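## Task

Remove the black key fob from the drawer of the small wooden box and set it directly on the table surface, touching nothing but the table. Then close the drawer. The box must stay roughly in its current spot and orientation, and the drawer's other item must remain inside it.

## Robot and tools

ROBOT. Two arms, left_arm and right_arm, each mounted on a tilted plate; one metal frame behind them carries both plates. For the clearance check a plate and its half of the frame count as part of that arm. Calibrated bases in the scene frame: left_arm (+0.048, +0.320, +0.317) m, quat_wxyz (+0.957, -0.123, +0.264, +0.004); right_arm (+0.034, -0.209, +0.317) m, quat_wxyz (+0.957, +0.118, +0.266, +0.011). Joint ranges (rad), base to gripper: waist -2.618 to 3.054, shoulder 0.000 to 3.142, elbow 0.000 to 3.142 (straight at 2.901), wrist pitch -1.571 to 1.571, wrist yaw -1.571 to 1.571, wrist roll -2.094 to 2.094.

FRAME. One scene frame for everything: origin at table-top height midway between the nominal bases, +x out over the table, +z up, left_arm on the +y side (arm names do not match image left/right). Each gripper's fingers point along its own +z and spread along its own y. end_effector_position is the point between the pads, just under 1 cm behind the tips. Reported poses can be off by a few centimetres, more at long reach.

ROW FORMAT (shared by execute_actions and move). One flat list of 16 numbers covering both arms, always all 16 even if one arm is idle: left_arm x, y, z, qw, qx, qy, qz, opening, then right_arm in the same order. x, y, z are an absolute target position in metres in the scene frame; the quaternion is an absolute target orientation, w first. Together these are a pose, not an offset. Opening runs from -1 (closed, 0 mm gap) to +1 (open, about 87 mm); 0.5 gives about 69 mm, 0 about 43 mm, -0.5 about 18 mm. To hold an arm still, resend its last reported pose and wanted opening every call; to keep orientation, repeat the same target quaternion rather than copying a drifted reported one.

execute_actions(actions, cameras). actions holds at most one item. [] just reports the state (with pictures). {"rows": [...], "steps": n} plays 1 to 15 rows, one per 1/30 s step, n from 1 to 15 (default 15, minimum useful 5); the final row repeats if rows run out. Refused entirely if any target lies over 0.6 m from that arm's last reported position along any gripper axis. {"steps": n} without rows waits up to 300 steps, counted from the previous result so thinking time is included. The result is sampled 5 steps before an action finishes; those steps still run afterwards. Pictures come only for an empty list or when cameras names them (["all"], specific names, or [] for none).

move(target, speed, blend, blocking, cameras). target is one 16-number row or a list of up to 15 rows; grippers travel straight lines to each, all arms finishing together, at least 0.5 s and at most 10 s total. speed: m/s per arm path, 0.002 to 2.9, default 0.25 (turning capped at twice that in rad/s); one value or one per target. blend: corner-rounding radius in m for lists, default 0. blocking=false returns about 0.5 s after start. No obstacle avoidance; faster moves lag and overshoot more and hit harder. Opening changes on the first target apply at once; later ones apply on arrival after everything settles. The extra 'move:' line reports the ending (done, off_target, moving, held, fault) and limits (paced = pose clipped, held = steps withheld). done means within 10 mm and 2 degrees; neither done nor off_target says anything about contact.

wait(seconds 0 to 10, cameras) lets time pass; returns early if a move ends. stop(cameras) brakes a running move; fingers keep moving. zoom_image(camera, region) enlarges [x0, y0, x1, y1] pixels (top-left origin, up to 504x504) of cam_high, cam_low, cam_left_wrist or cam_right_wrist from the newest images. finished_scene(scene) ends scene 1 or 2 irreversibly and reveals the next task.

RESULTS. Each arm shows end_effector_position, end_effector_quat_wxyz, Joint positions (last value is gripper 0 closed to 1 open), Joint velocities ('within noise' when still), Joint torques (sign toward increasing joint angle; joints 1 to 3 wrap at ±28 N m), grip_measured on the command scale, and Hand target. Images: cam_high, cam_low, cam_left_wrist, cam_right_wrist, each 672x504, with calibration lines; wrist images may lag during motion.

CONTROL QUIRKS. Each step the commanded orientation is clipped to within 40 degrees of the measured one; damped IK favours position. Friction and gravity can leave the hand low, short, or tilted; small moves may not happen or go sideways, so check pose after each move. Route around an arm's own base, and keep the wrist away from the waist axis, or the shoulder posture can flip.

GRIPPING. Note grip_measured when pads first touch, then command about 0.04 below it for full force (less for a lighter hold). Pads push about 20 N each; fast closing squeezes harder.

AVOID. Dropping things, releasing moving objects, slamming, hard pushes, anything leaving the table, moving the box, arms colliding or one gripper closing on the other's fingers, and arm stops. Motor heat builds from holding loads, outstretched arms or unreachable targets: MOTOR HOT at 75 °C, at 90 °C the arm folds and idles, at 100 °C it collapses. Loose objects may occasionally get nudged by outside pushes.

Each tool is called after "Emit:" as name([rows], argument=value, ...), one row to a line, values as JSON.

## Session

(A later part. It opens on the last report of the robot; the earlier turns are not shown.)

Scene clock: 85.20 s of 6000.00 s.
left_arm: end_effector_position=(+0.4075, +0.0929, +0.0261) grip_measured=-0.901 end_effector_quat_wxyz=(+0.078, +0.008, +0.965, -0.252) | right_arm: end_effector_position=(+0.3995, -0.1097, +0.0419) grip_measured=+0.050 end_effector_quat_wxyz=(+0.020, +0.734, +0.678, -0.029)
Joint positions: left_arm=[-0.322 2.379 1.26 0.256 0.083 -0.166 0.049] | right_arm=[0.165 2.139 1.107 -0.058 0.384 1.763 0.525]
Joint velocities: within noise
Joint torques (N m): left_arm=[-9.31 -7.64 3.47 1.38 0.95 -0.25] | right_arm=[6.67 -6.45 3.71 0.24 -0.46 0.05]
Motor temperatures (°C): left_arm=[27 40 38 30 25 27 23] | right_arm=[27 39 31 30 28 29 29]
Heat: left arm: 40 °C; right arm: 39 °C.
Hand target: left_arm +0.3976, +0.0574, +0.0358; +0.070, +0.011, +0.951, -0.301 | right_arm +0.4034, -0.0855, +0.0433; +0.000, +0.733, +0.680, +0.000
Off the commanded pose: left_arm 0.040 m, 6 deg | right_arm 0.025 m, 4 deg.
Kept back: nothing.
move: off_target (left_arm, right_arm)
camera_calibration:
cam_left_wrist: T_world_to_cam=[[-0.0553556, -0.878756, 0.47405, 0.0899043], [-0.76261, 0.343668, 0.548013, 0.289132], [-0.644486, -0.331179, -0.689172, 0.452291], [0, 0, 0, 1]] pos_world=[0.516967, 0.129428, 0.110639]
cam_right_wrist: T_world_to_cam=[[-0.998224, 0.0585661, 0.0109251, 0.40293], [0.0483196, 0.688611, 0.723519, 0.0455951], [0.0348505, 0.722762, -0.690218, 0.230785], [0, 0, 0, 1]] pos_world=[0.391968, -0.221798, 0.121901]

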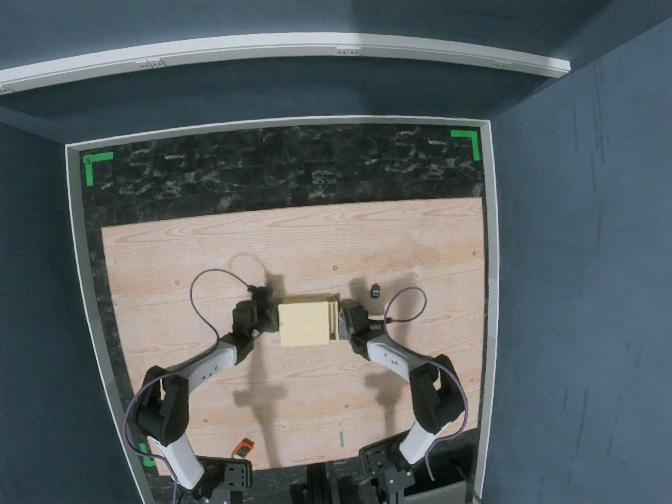

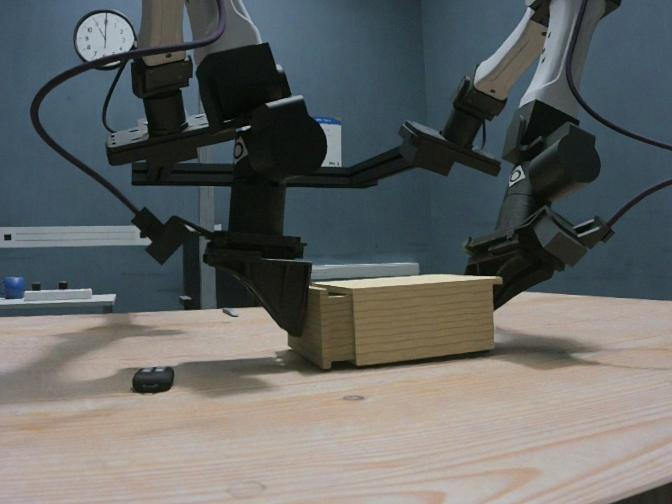

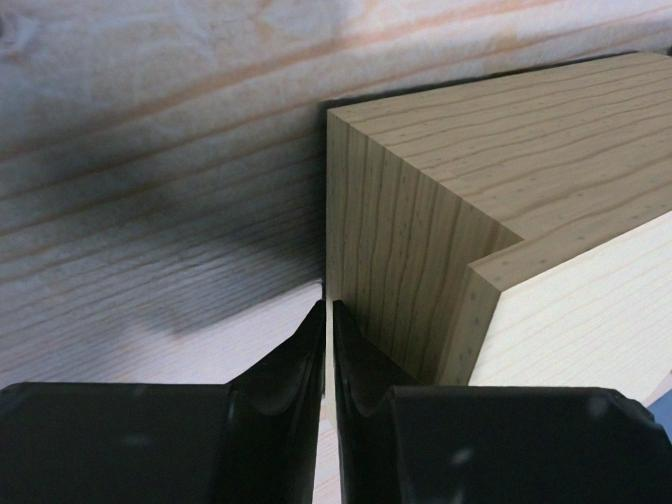

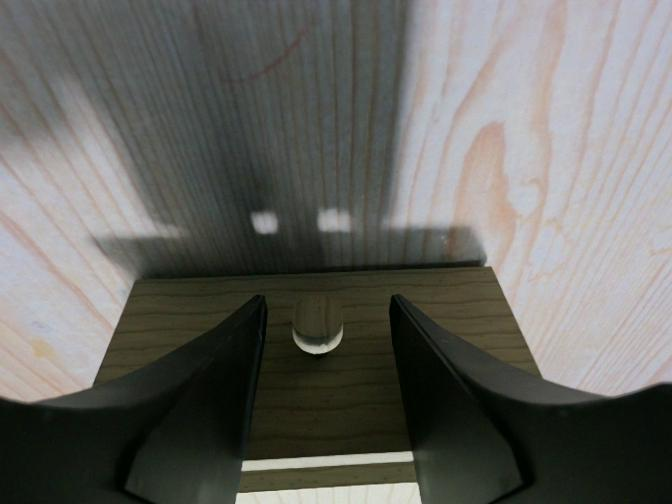

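Emit:
move(target=[0.399, 0.055, 0.034, 0.0716, 0.0103, 0.9504, -0.3025, -0.9, 0.405, -0.070, 0.042, 0.0, 0.7337, 0.6794, 0.0, 0.05], speed=0.05)

Emit:
zoom_image(camera="cam_low", region=[260, 240, 560, 390])

Scene clock: 86.37 s of 6000.00 s.
left_arm: end_effector_position=(+0.4076, +0.0932, +0.0259) grip_measured=-0.901 end_effector_quat_wxyz=(+0.078, +0.007, +0.965, -0.251) | right_arm: end_effector_position=(+0.3997, -0.1009, +0.0413) grip_measured=+0.050 end_effector_quat_wxyz=(+0.021, +0.734, +0.678, -0.033)
Joint positions: left_arm=[-0.322 2.379 1.26 0.256 0.081 -0.166 0.049] | right_arm=[0.189 2.155 1.128 -0.076 0.401 1.789 0.525]
Joint velocities: within noise
Joint torques (N m): left_arm=[-9.29 -7.61 3.47 1.35 0.96 -0.29] | right_arm=[8.1 -6.17 4.33 0.27 -0.42 0.11]
Motor temperatures (°C): left_arm=[28 41 38 30 25 27 23] | right_arm=[27 39 31 30 28 29 29]
Heat: left arm: 41 °C; right arm: 39 °C.
Hand target: left_arm +0.3976, +0.0575, +0.0358; +0.070, +0.011, +0.951, -0.301 | right_arm +0.4039, -0.0710, +0.0437; +0.000, +0.733, +0.680, -0.001
Off the commanded pose: left_arm 0.040 m, 6 deg | right_arm 0.031 m, 4 deg.
Kept back: nothing.
move: off_target (left_arm, right_arm)
camera_calibration:
cam_left_wrist: T_world_to_cam=[[-0.0543501, -0.879652, 0.472503, 0.0898998], [-0.762912, 0.341877, 0.548712, 0.289509], [-0.644214, -0.330656, -0.689678, 0.452199], [0, 0, 0, 1]] pos_world=[0.517068, 0.129626, 0.110536]
cam_right_wrist: T_world_to_cam=[[-0.998157, 0.0589409, 0.0144267, 0.402505], [0.0513316, 0.693371, 0.71875, 0.0395382], [0.0323607, 0.718166, -0.695119, 0.2247], [0, 0, 0, 1]] pos_world=[0.392462, -0.21251, 0.121968]

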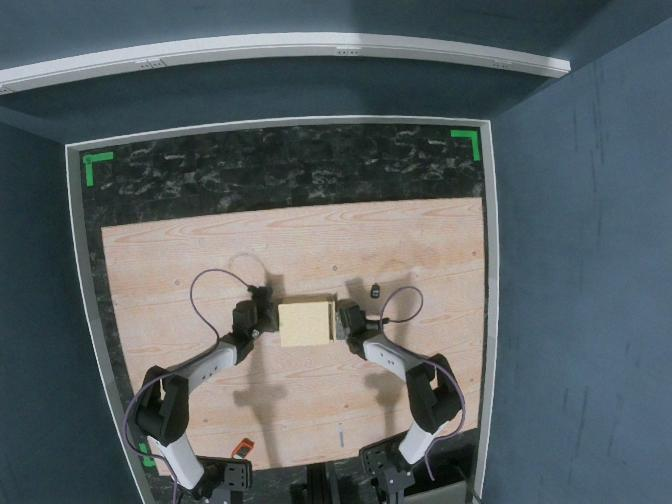

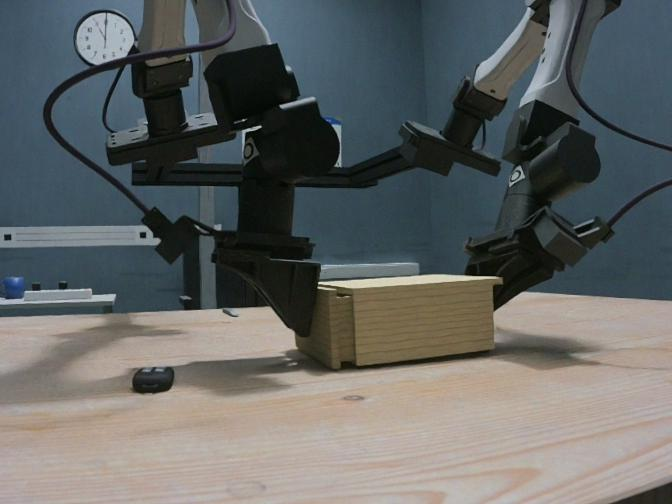

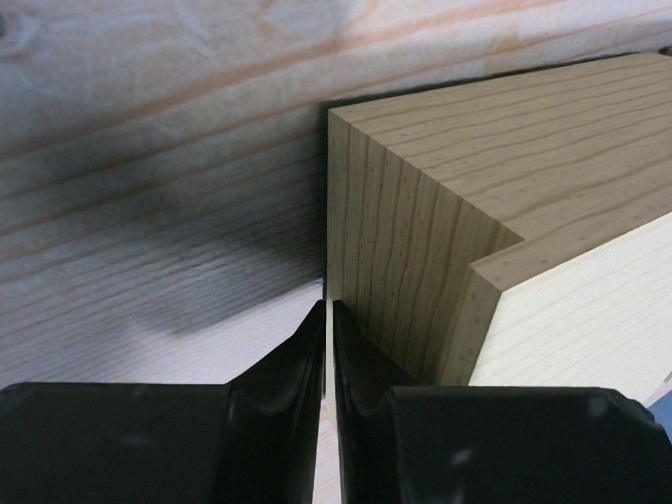

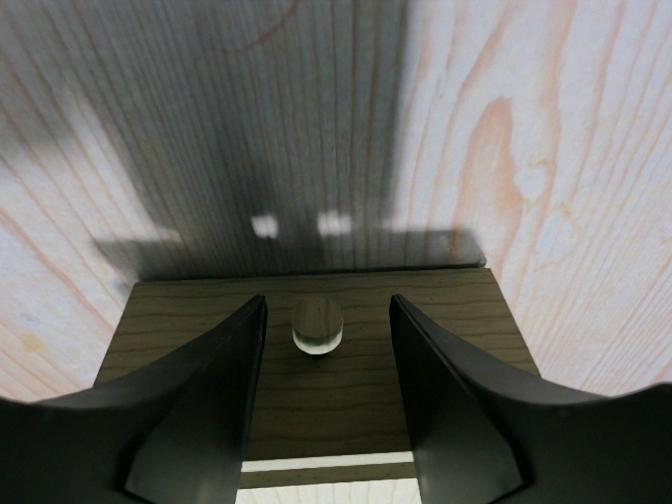

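Scaled by 1.680 from the camera's 672x504 image, which has a finer 960x720 frame.

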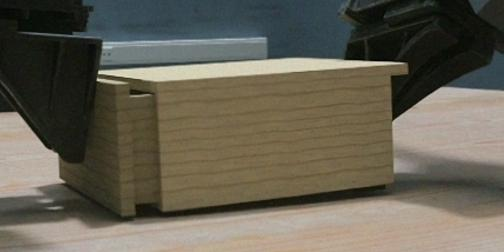

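Emit:
move(target=[0.399, 0.055, 0.034, 0.0716, 0.0103, 0.9504, -0.3025, -0.9, 0.408, -0.058, 0.042, 0.0, 0.7337, 0.6794, 0.0, 0.05], speed=0.05)

Emit:
zoom_image(camera="cam_low", region=[260, 240, 560, 390])

Scene clock: 87.80 s of 6000.00 s.
left_arm: end_effector_position=(+0.4076, +0.0944, +0.0245) grip_measured=-0.901 end_effector_quat_wxyz=(+0.079, +0.007, +0.966, -0.247) | right_arm: end_effector_position=(+0.3994, -0.1010, +0.0410) grip_measured=+0.050 end_effector_quat_wxyz=(+0.029, +0.734, +0.677, -0.050)
Joint positions: left_arm=[-0.322 2.381 1.26 0.259 0.072 -0.166 0.049] | right_arm=[0.204 2.166 1.153 -0.118 0.441 1.814 0.525]
Joint velocities: within noise
Joint torques (N m): left_arm=[-9.31 -7.82 3.38 1.31 1.05 -0.27] | right_arm=[9.32 -6.08 4.51 0.38 -0.74 0.11]
Motor temperatures (°C): left_arm=[28 41 38 30 25 27 23] | right_arm=[27 39 31 30 28 29 29]
Heat: left arm: 41 °C; right arm: 39 °C.
Hand target: left_arm +0.3976, +0.0576, +0.0358; +0.070, +0.011, +0.951, -0.301 | right_arm +0.4060, -0.0598, +0.0452; -0.001, +0.733, +0.680, -0.002
Off the commanded pose: left_arm 0.041 m, 7 deg | right_arm 0.044 m, 7 deg.
Kept back: nothing.
move: off_target (left_arm, right_arm)
camera_calibration:
cam_left_wrist: T_world_to_cam=[[-0.052994, -0.88386, 0.46474, 0.0916701], [-0.764472, 0.335333, 0.550576, 0.29113], [-0.642475, -0.326103, -0.693457, 0.450524], [0, 0, 0, 1]] pos_world=[0.516869, 0.130316, 0.109527]
cam_right_wrist: T_world_to_cam=[[-0.997761, 0.0615697, 0.0261263, 0.401886], [0.0624673, 0.718253, 0.692972, 0.0388662], [0.0239008, 0.693052, -0.720491, 0.226565], [0, 0, 0, 1]] pos_world=[0.393143, -0.209681, 0.125805]

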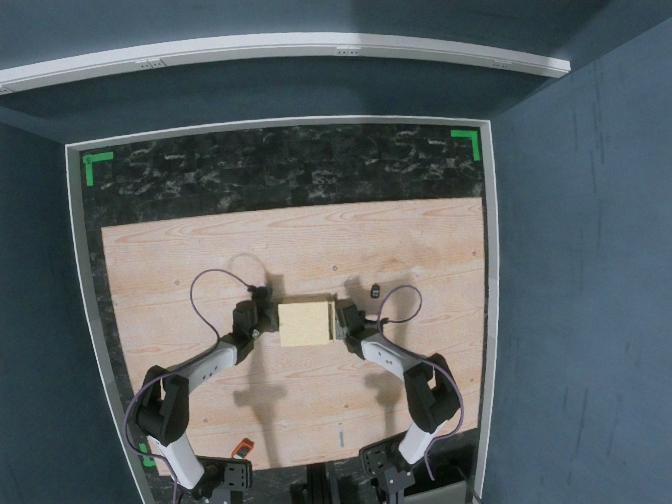

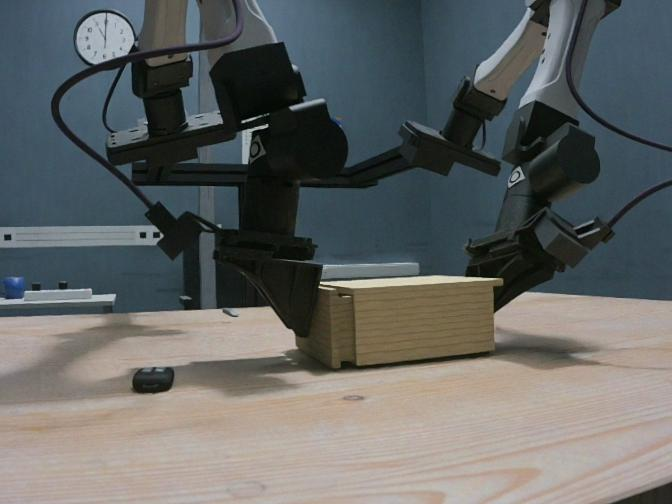

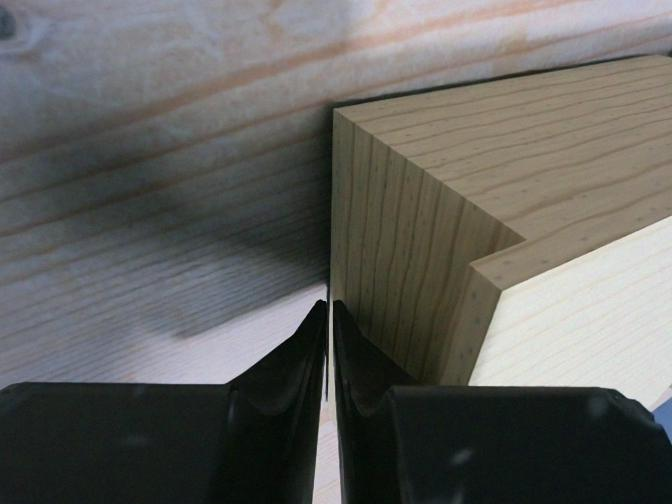

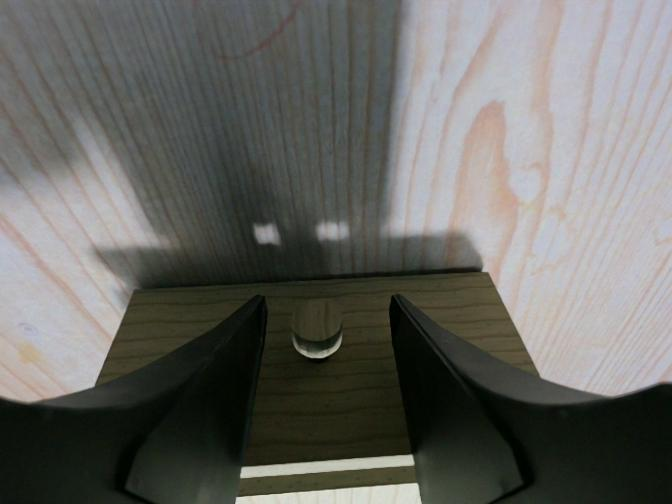

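Scaled by 1.680 from the camera's 672x504 image, which has a finer 960x720 frame.

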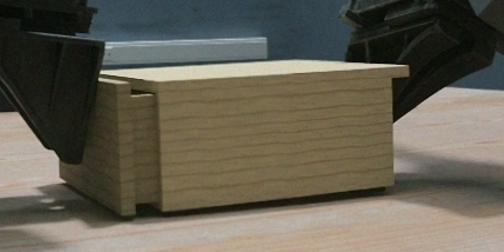

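Emit:
zoom_image(camera="cam_low", region=[290, 270, 380, 380])

Emit:
zoom_image(camera="cam_high", region=[260, 280, 370, 360])

Emit:
zoom_image(camera="cam_right_wrist", region=[200, 380, 460, 504])

Scaled by 4.582 from the camera's 672x504 image, which has a finer 960x720 frame.

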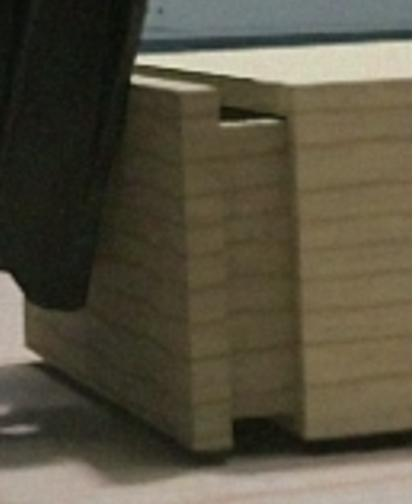

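Scaled by 4.582 from the camera's 672x504 image, which has a finer 960x720 frame.

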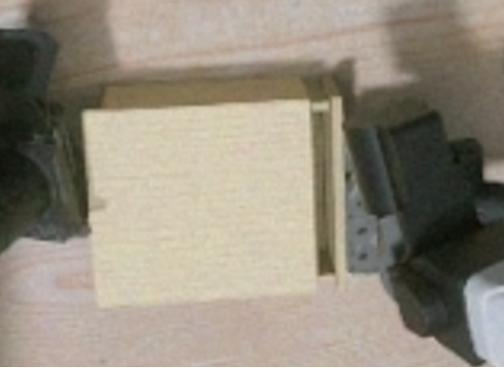

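Scaled by 1.938 from the camera's 672x504 image, which has a finer 960x720 frame.

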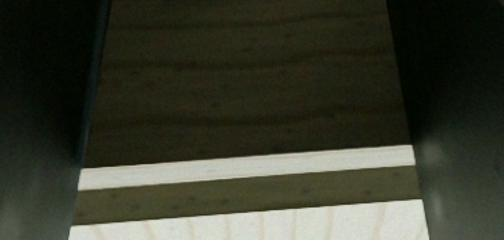

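Emit:
move([
  [0.405, 0.086, 0.028, 0.0716, 0.0103, 0.9504, -0.3025, -0.9, 0.402, -0.092, 0.040, 0.0, 0.7337, 0.6794, 0.0, 0.05],
  [0.405, 0.086, 0.030, 0.0716, 0.0103, 0.9504, -0.3025, -0.9, 0.402, -0.112, 0.028, -0.064, 0.7309, 0.6768, 0.0592, 0.05],
], speed=0.08)

Emit:
zoom_image(camera="cam_low", region=[260, 240, 560, 390])

Scene clock: 92.40 s of 6000.00 s.
left_arm: end_effector_position=(+0.4076, +0.0947, +0.0259) grip_measured=-0.901 end_effector_quat_wxyz=(+0.074, +0.008, +0.958, -0.276) | right_arm: end_effector_position=(+0.4045, -0.1102, +0.0329) grip_measured=+0.050 end_effector_quat_wxyz=(-0.064, +0.732, +0.676, +0.059)
Joint positions: left_arm=[-0.297 2.382 1.26 0.26 0.148 -0.152 0.05] | right_arm=[0.04 2.166 1.104 0.03 0.082 1.644 0.525]
Joint velocities: within noise
Joint torques (N m): left_arm=[-4.96 -9.62 2.1 1.16 0.8 0.16] | right_arm=[2.44 -7.02 1.78 0.27 -0.08 -0.23]
Motor temperatures (°C): left_arm=[29 43 38 30 26 27 23] | right_arm=[27 39 31 30 28 29 29]
Heat: left arm: 43 °C; right arm: 39 °C.
Hand target: left_arm +0.4049, +0.0862, +0.0301; +0.071, +0.010, +0.951, -0.302 | right_arm +0.4019, -0.1121, +0.0281; -0.064, +0.731, +0.677, +0.059
Off the commanded pose: left_arm 0.010 m, 3 deg | right_arm 0.006 m, 0 deg.
Kept back: nothing.
move: off_target (left_arm)
camera_calibration:
cam_left_wrist: T_world_to_cam=[[-0.0570764, -0.85448, 0.516338, 0.0888591], [-0.757439, 0.373989, 0.53518, 0.284178], [-0.650406, -0.360549, -0.668563, 0.457483], [0, 0, 0, 1]] pos_world=[0.51787, 0.134594, 0.107888]
cam_right_wrist: T_world_to_cam=[[-0.998227, 0.0589423, 0.00822964, 0.408252], [0.0363741, 0.494793, 0.868249, 0.0310182], [0.0471046, 0.867009, -0.49606, 0.229271], [0, 0, 0, 1]] pos_world=[0.395601, -0.238191, 0.083441]

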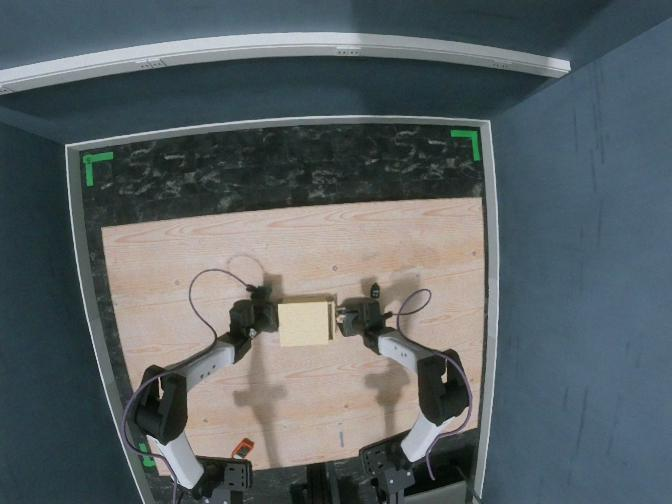

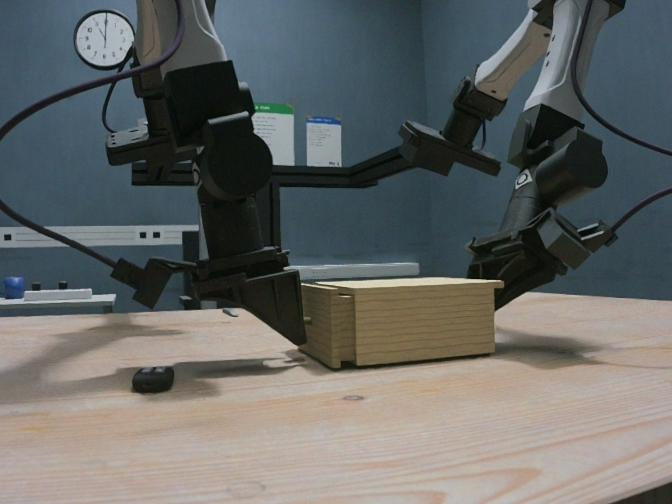

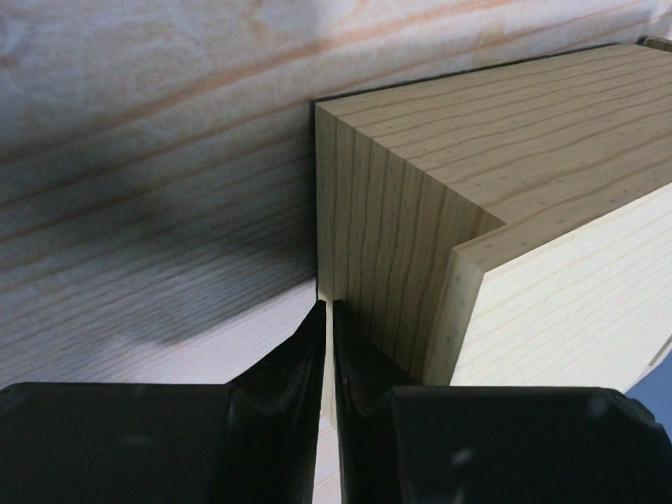

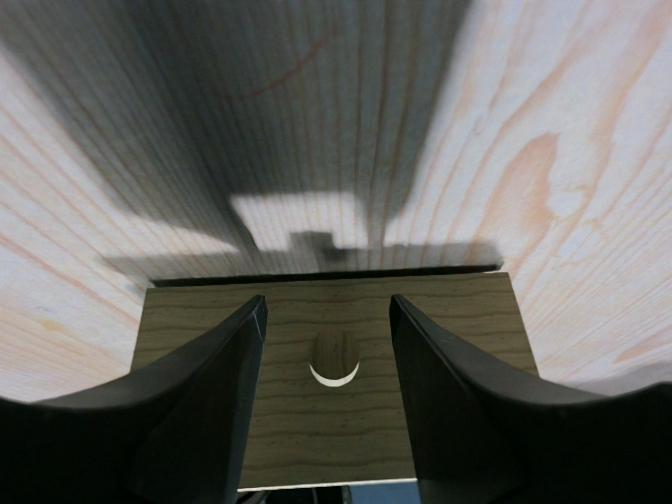

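Scaled by 1.680 from the camera's 672x504 image, which has a finer 960x720 frame.

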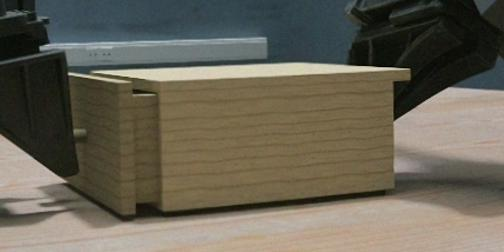

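Emit:
move(target=[0.402, 0.062, 0.032, 0.0716, 0.0103, 0.9504, -0.3025, -0.9, 0.405, -0.072, 0.028, -0.064, 0.7309, 0.6768, 0.0592, 0.05], speed=0.05)

Emit:
zoom_image(camera="cam_low", region=[260, 240, 560, 390])

Scene clock: 93.73 s of 6000.00 s.
left_arm: end_effector_position=(+0.4074, +0.0935, +0.0257) grip_measured=-0.901 end_effector_quat_wxyz=(+0.075, +0.005, +0.961, -0.266) | right_arm: end_effector_position=(+0.4036, -0.0974, +0.0265) grip_measured=+0.050 end_effector_quat_wxyz=(-0.043, +0.734, +0.676, +0.036)
Joint positions: left_arm=[-0.308 2.382 1.26 0.26 0.119 -0.163 0.05] | right_arm=[0.097 2.2 1.128 0.025 0.172 1.697 0.525]
Joint velocities: within noise
Joint torques (N m): left_arm=[-8.9 -7.8 3.82 1.26 0.75 -0.13] | right_arm=[7.02 -6.28 3.36 0.2 -0.48 0.09]
Motor temperatures (°C): left_arm=[29 43 38 30 26 27 23] | right_arm=[27 39 31 30 28 29 29]
Heat: left arm: 43 °C; right arm: 39 °C.
Hand target: left_arm +0.4008, +0.0636, +0.0332; +0.070, +0.011, +0.951, -0.302 | right_arm +0.4042, -0.0728, +0.0289; -0.064, +0.731, +0.677, +0.058
Off the commanded pose: left_arm 0.033 m, 4 deg | right_arm 0.025 m, 4 deg.
Kept back: nothing.
move: off_target (left_arm, right_arm)
camera_calibration:
cam_left_wrist: T_world_to_cam=[[-0.0514256, -0.865111, 0.498938, 0.0870347], [-0.75973, 0.358159, 0.542709, 0.286626], [-0.648202, -0.351149, -0.675669, 0.455171], [0, 0, 0, 1]] pos_world=[0.517277, 0.13247, 0.108566]
cam_right_wrist: T_world_to_cam=[[-0.998068, 0.0612062, 0.0106613, 0.40672], [0.0424849, 0.547177, 0.835938, 0.0337287], [0.045331, 0.834776, -0.548721, 0.213949], [0, 0, 0, 1]] pos_world=[0.394802, -0.221949, 0.0848671]

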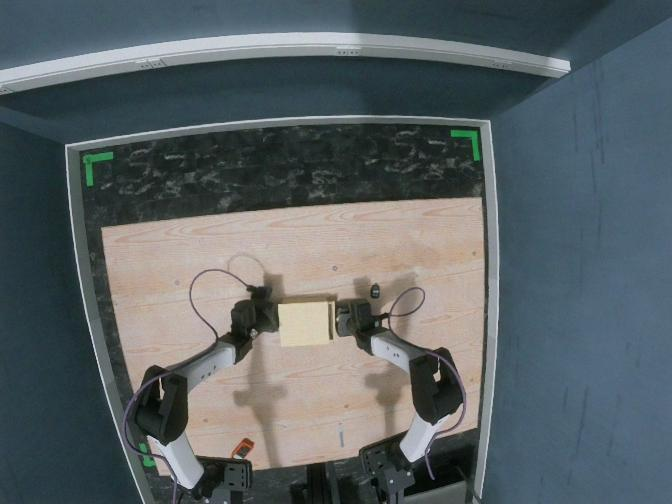

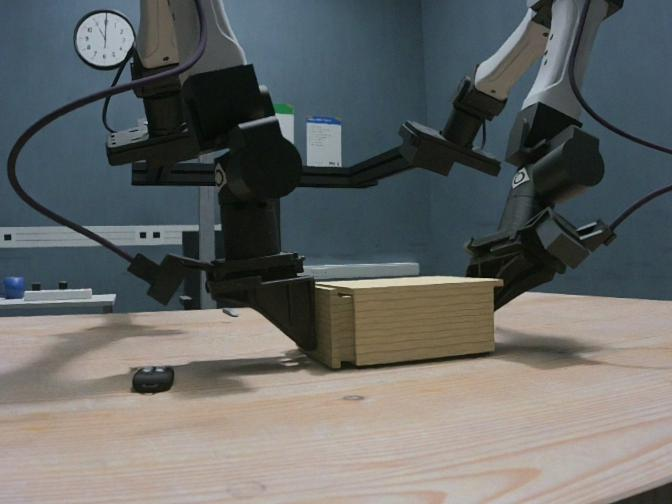

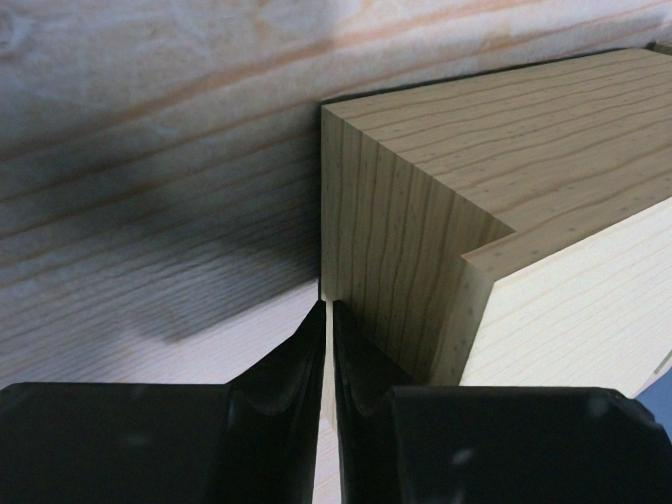

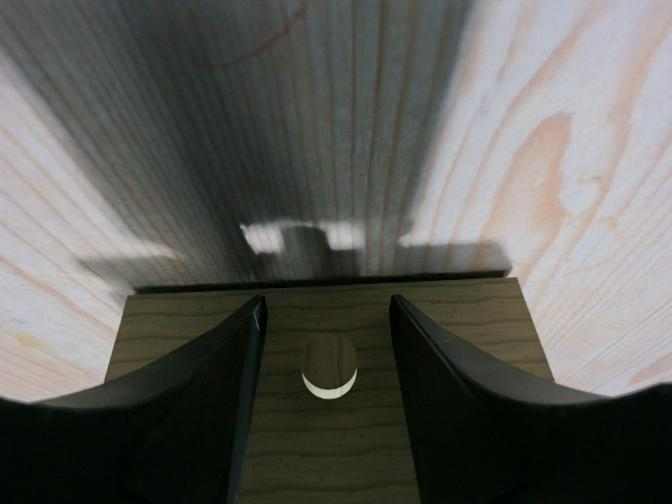

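Scaled by 1.680 from the camera's 672x504 image, which has a finer 960x720 frame.

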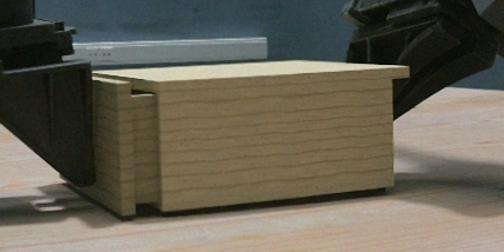

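Emit:
move(target=[0.400, 0.053, 0.034, 0.0716, 0.0103, 0.9504, -0.3025, -0.9, 0.405, -0.058, 0.030, -0.064, 0.7309, 0.6768, 0.0592, 0.05], speed=0.05)

Emit:
zoom_image(camera="cam_low", region=[260, 240, 560, 390])

Scene clock: 94.67 s of 6000.00 s.
left_arm: end_effector_position=(+0.4078, +0.0925, +0.0255) grip_measured=-0.901 end_effector_quat_wxyz=(+0.078, +0.005, +0.964, -0.253) | right_arm: end_effector_position=(+0.4036, -0.0966, +0.0260) grip_measured=+0.050 end_effector_quat_wxyz=(-0.027, +0.737, +0.675, +0.020)
Joint positions: left_arm=[-0.321 2.382 1.262 0.259 0.085 -0.171 0.05] | right_arm=[0.12 2.202 1.135 0.011 0.229 1.723 0.525]
Joint velocities: within noise
Joint torques (N m): left_arm=[-9.7 -7.53 3.9 1.3 0.91 -0.22] | right_arm=[8.4 -6.23 3.56 0.22 -0.77 0.15]
Motor temperatures (°C): left_arm=[29 44 38 30 26 27 23] | right_arm=[27 39 31 30 28 29 29]
Heat: left arm: 44 °C; right arm: 39 °C.
Hand target: left_arm +0.3984, +0.0555, +0.0358; +0.070, +0.011, +0.951, -0.301 | right_arm +0.4035, -0.0598, +0.0320; -0.064, +0.731, +0.677, +0.057
Off the commanded pose: left_arm 0.041 m, 6 deg | right_arm 0.039 m, 6 deg.
Kept back: nothing.
move: off_target (left_arm, right_arm)
camera_calibration:
cam_left_wrist: T_world_to_cam=[[-0.0492407, -0.877598, 0.476861, 0.0870852], [-0.763477, 0.340896, 0.548536, 0.290471], [-0.643955, -0.337062, -0.686812, 0.452237], [0, 0, 0, 1]] pos_world=[0.517277, 0.129837, 0.10974]
cam_right_wrist: T_world_to_cam=[[-0.997773, 0.0658257, 0.0107548, 0.407046], [0.0472791, 0.584279, 0.810175, 0.0359853], [0.0470465, 0.808879, -0.58609, 0.210894], [0, 0, 0, 1]] pos_world=[0.394517, -0.218407, 0.0900708]

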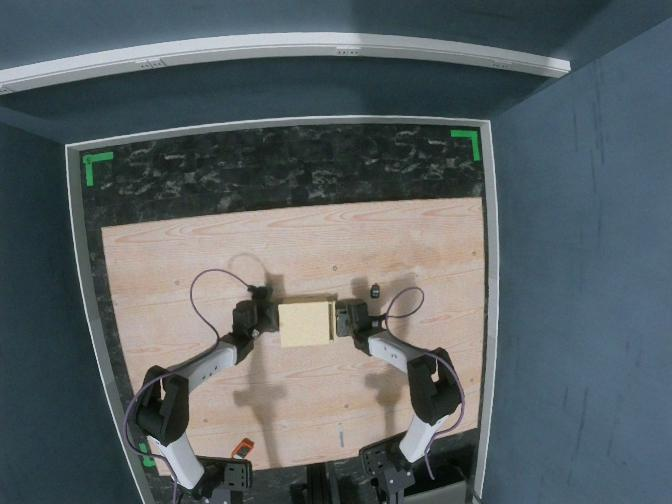

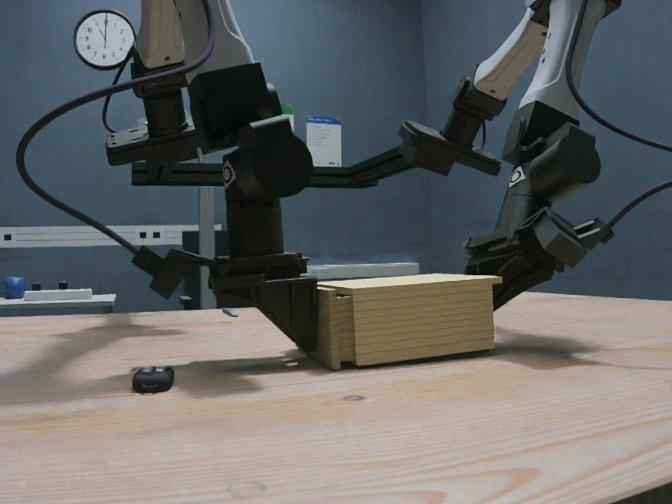

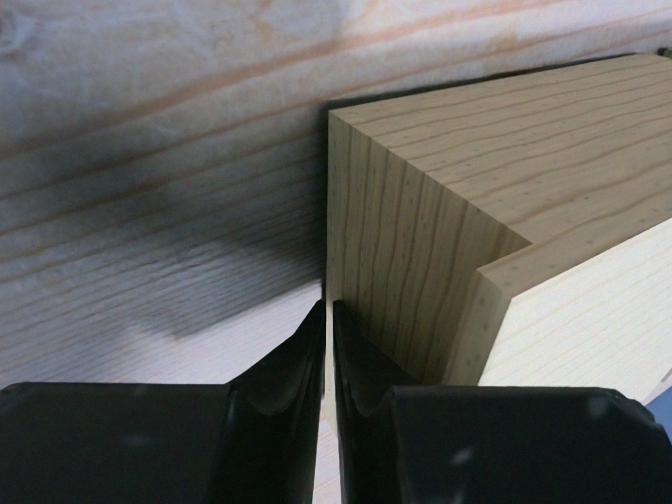

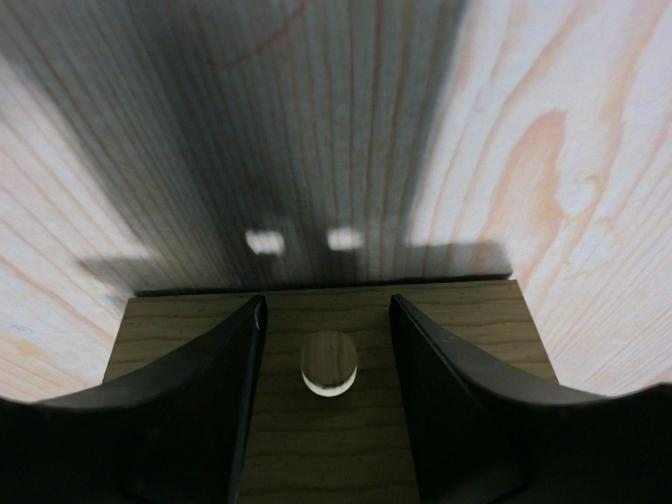

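Scaled by 1.680 from the camera's 672x504 image, which has a finer 960x720 frame.

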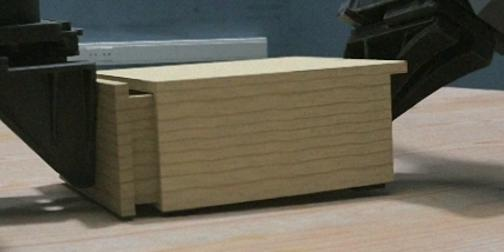

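Emit:
move([
  [0.405, 0.086, 0.030, 0.0716, 0.0103, 0.9504, -0.3025, -0.9, 0.404, -0.092, 0.030, -0.032, 0.7327, 0.6790, 0.030, 0.05],
  [0.408, 0.100, 0.030, 0.0716, 0.0103, 0.9504, -0.3025, -0.9, 0.4035, -0.098, 0.032, 0.0, 0.7337, 0.6794, 0.0, -0.75],
], speed=0.08)

Scene clock: 97.07 s of 6000.00 s.
left_arm: end_effector_position=(+0.4046, +0.0960, +0.0269) grip_measured=-0.901 end_effector_quat_wxyz=(+0.068, +0.010, +0.952, -0.297) | right_arm: end_effector_position=(+0.4003, -0.0987, +0.0253) grip_measured=-0.559 end_effector_quat_wxyz=(-0.007, +0.734, +0.679, +0.001)
Joint positions: left_arm=[-0.277 2.382 1.254 0.258 0.207 -0.139 0.05] | right_arm=[0.141 2.202 1.129 0.008 0.293 1.735 0.221]
Joint velocities: within noise
Joint torques (N m): left_arm=[-3.74 -11.02 1.68 0.98 0.47 0.3] | right_arm=[5.14 -9.74 1.55 -0.03 0.23 -0.1]
Motor temperatures (°C): left_arm=[29 45 38 30 26 27 23] | right_arm=[27 39 31 30 28 29 29]
Heat: left arm: 45 °C; right arm: 39 °C.
Hand target: left_arm +0.4079, +0.1000, +0.0299; +0.072, +0.010, +0.950, -0.302 | right_arm +0.4035, -0.0980, +0.0319; +0.000, +0.734, +0.679, +0.000
Off the commanded pose: left_arm 0.006 m, 1 deg | right_arm 0.007 m, 1 deg.
Kept back: nothing.
move: done
camera_calibration:
cam_left_wrist: T_world_to_cam=[[-0.0608716, -0.829935, 0.554529, 0.0874357], [-0.748255, 0.405633, 0.524954, 0.274299], [-0.660613, -0.382974, -0.645695, 0.462305], [0, 0, 0, 1]] pos_world=[0.515973, 0.138352, 0.106028]
cam_right_wrist: T_world_to_cam=[[-0.998278, 0.0581592, 0.0076056, 0.403391], [0.0424967, 0.6278, 0.777214, 0.044991], [0.0404273, 0.776199, -0.62919, 0.212781], [0, 0, 0, 1]] pos_world=[0.392182, -0.216867, 0.095844]

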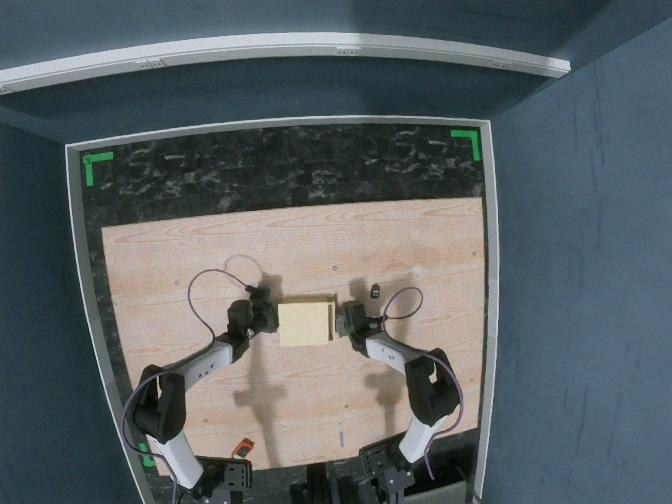

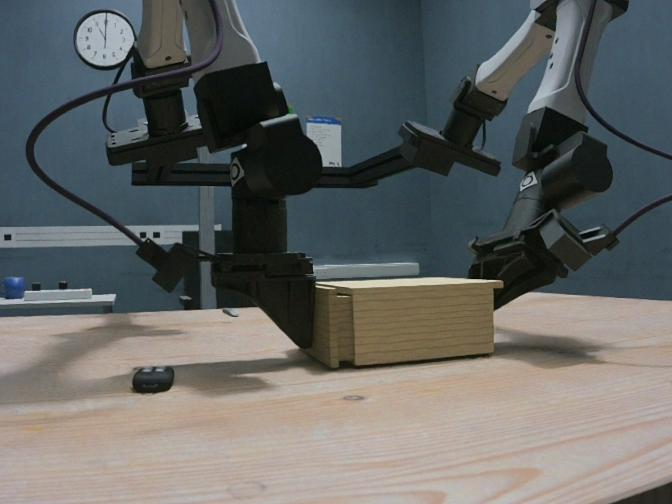

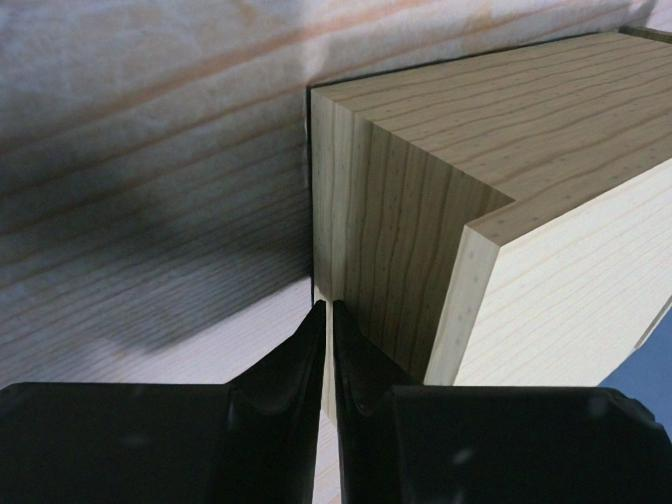

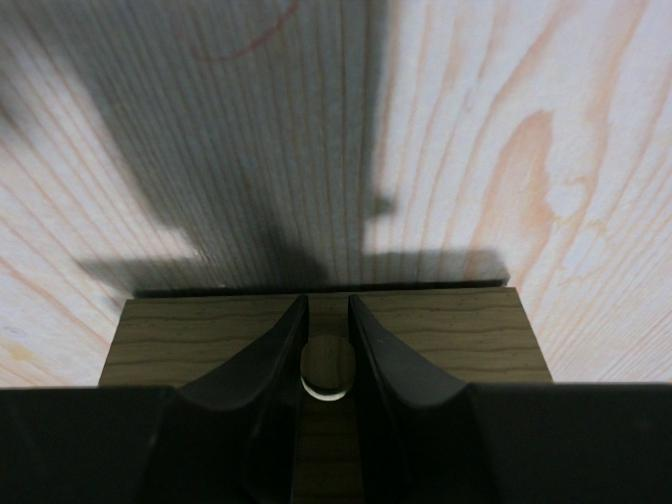

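Emit:
move(target=[0.408, 0.100, 0.030, 0.0716, 0.0103, 0.9504, -0.3025, -0.9, 0.400, -0.148, 0.033, 0.0, 0.7337, 0.6794, 0.0, -0.75], speed=0.08)

Emit:
zoom_image(camera="cam_high", region=[260, 280, 370, 360])

Scene clock: 98.23 s of 6000.00 s.
left_arm: end_effector_position=(+0.4045, +0.0955, +0.0273) grip_measured=-0.901 end_effector_quat_wxyz=(+0.068, +0.010, +0.952, -0.299) | right_arm: end_effector_position=(+0.3910, -0.1290, +0.0247) grip_measured=-0.559 end_effector_quat_wxyz=(-0.023, +0.732, +0.681, +0.008)
Joint positions: left_arm=[-0.277 2.382 1.254 0.258 0.211 -0.139 0.05] | right_arm=[0.048 2.165 1.071 0.038 0.214 1.646 0.221]
Joint velocities: within noise
Joint torques (N m): left_arm=[-3.74 -11.02 1.68 1 0.45 0.3] | right_arm=[1.1 -11.45 0.68 -0.06 0.35 -0.31]
Motor temperatures (°C): left_arm=[29 46 38 30 26 27 23] | right_arm=[27 39 31 30 28 29 29]
Heat: left arm: 46 °C; right arm: 39 °C.
Hand target: left_arm +0.4079, +0.1000, +0.0299; +0.072, +0.010, +0.950, -0.302 | right_arm +0.3998, -0.1475, +0.0324; +0.000, +0.734, +0.679, +0.000
Off the commanded pose: left_arm 0.006 m, 1 deg | right_arm 0.023 m, 3 deg.
Kept back: nothing.
move: off_target (right_arm)
camera_calibration:
cam_left_wrist: T_world_to_cam=[[-0.0613691, -0.8278, 0.557656, 0.0866248], [-0.747703, 0.40824, 0.523719, 0.273839], [-0.661192, -0.384821, -0.644002, 0.462659], [0, 0, 0, 1]] pos_world=[0.515972, 0.137957, 0.106232]
cam_right_wrist: T_world_to_cam=[[-0.998517, 0.0500795, 0.0213308, 0.394508], [0.0472391, 0.602544, 0.796687, 0.05931], [0.0270449, 0.796513, -0.604016, 0.24358], [0, 0, 0, 1]] pos_world=[0.384534, -0.249508, 0.0914596]

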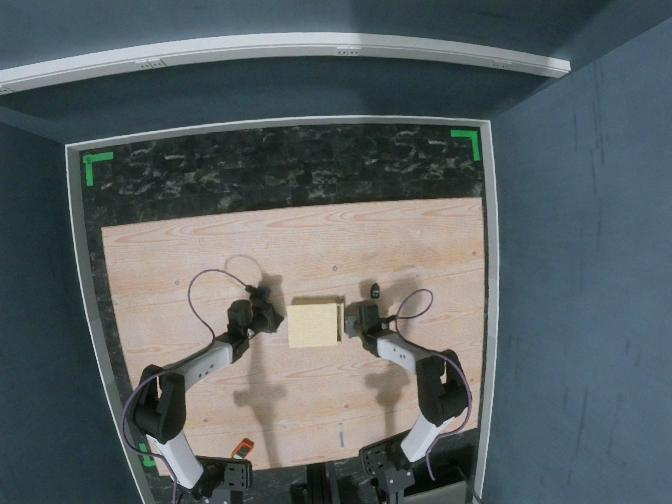

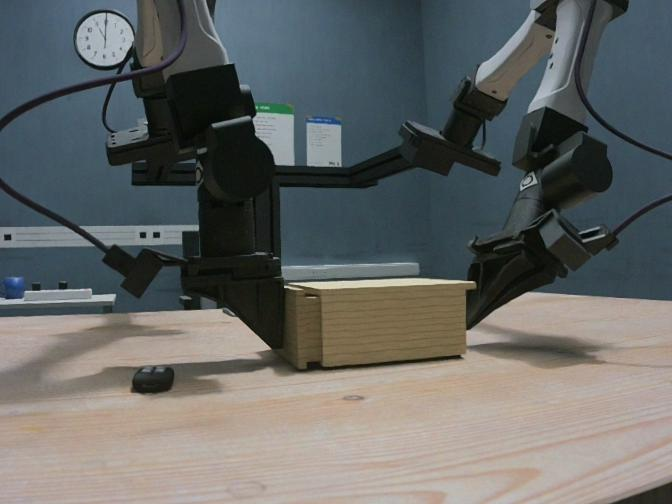

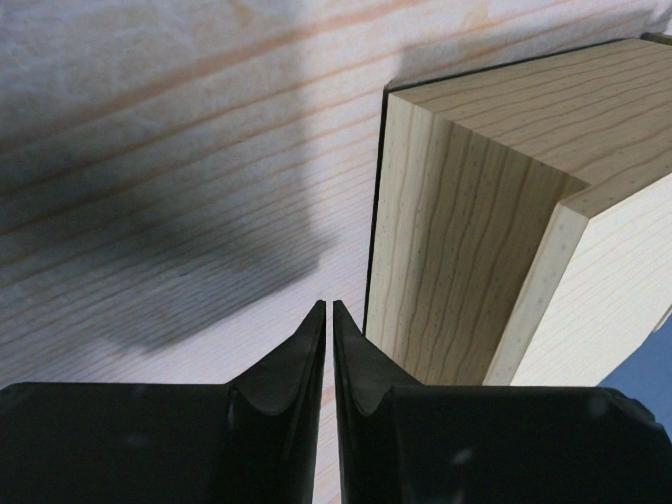

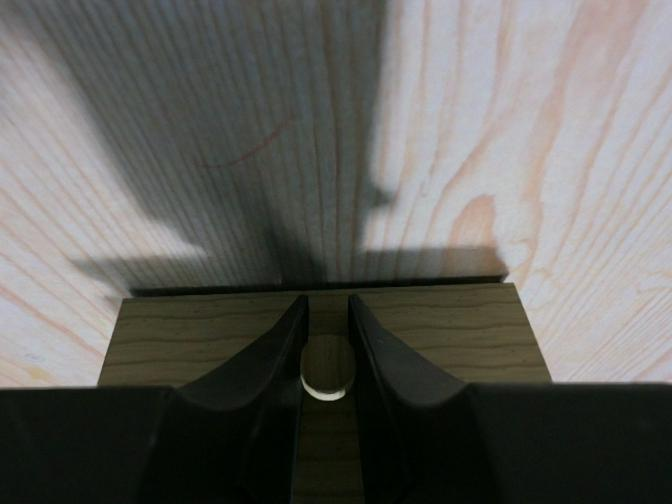

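Scaled by 4.582 from the camera's 672x504 image, which has a finer 960x720 frame.

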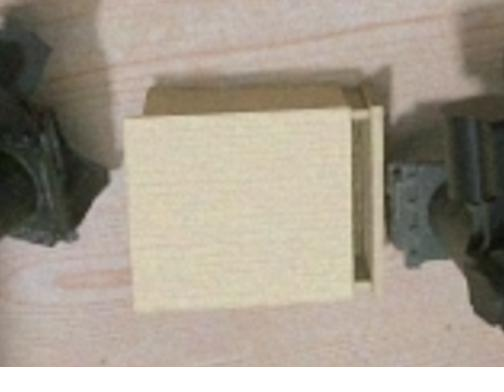

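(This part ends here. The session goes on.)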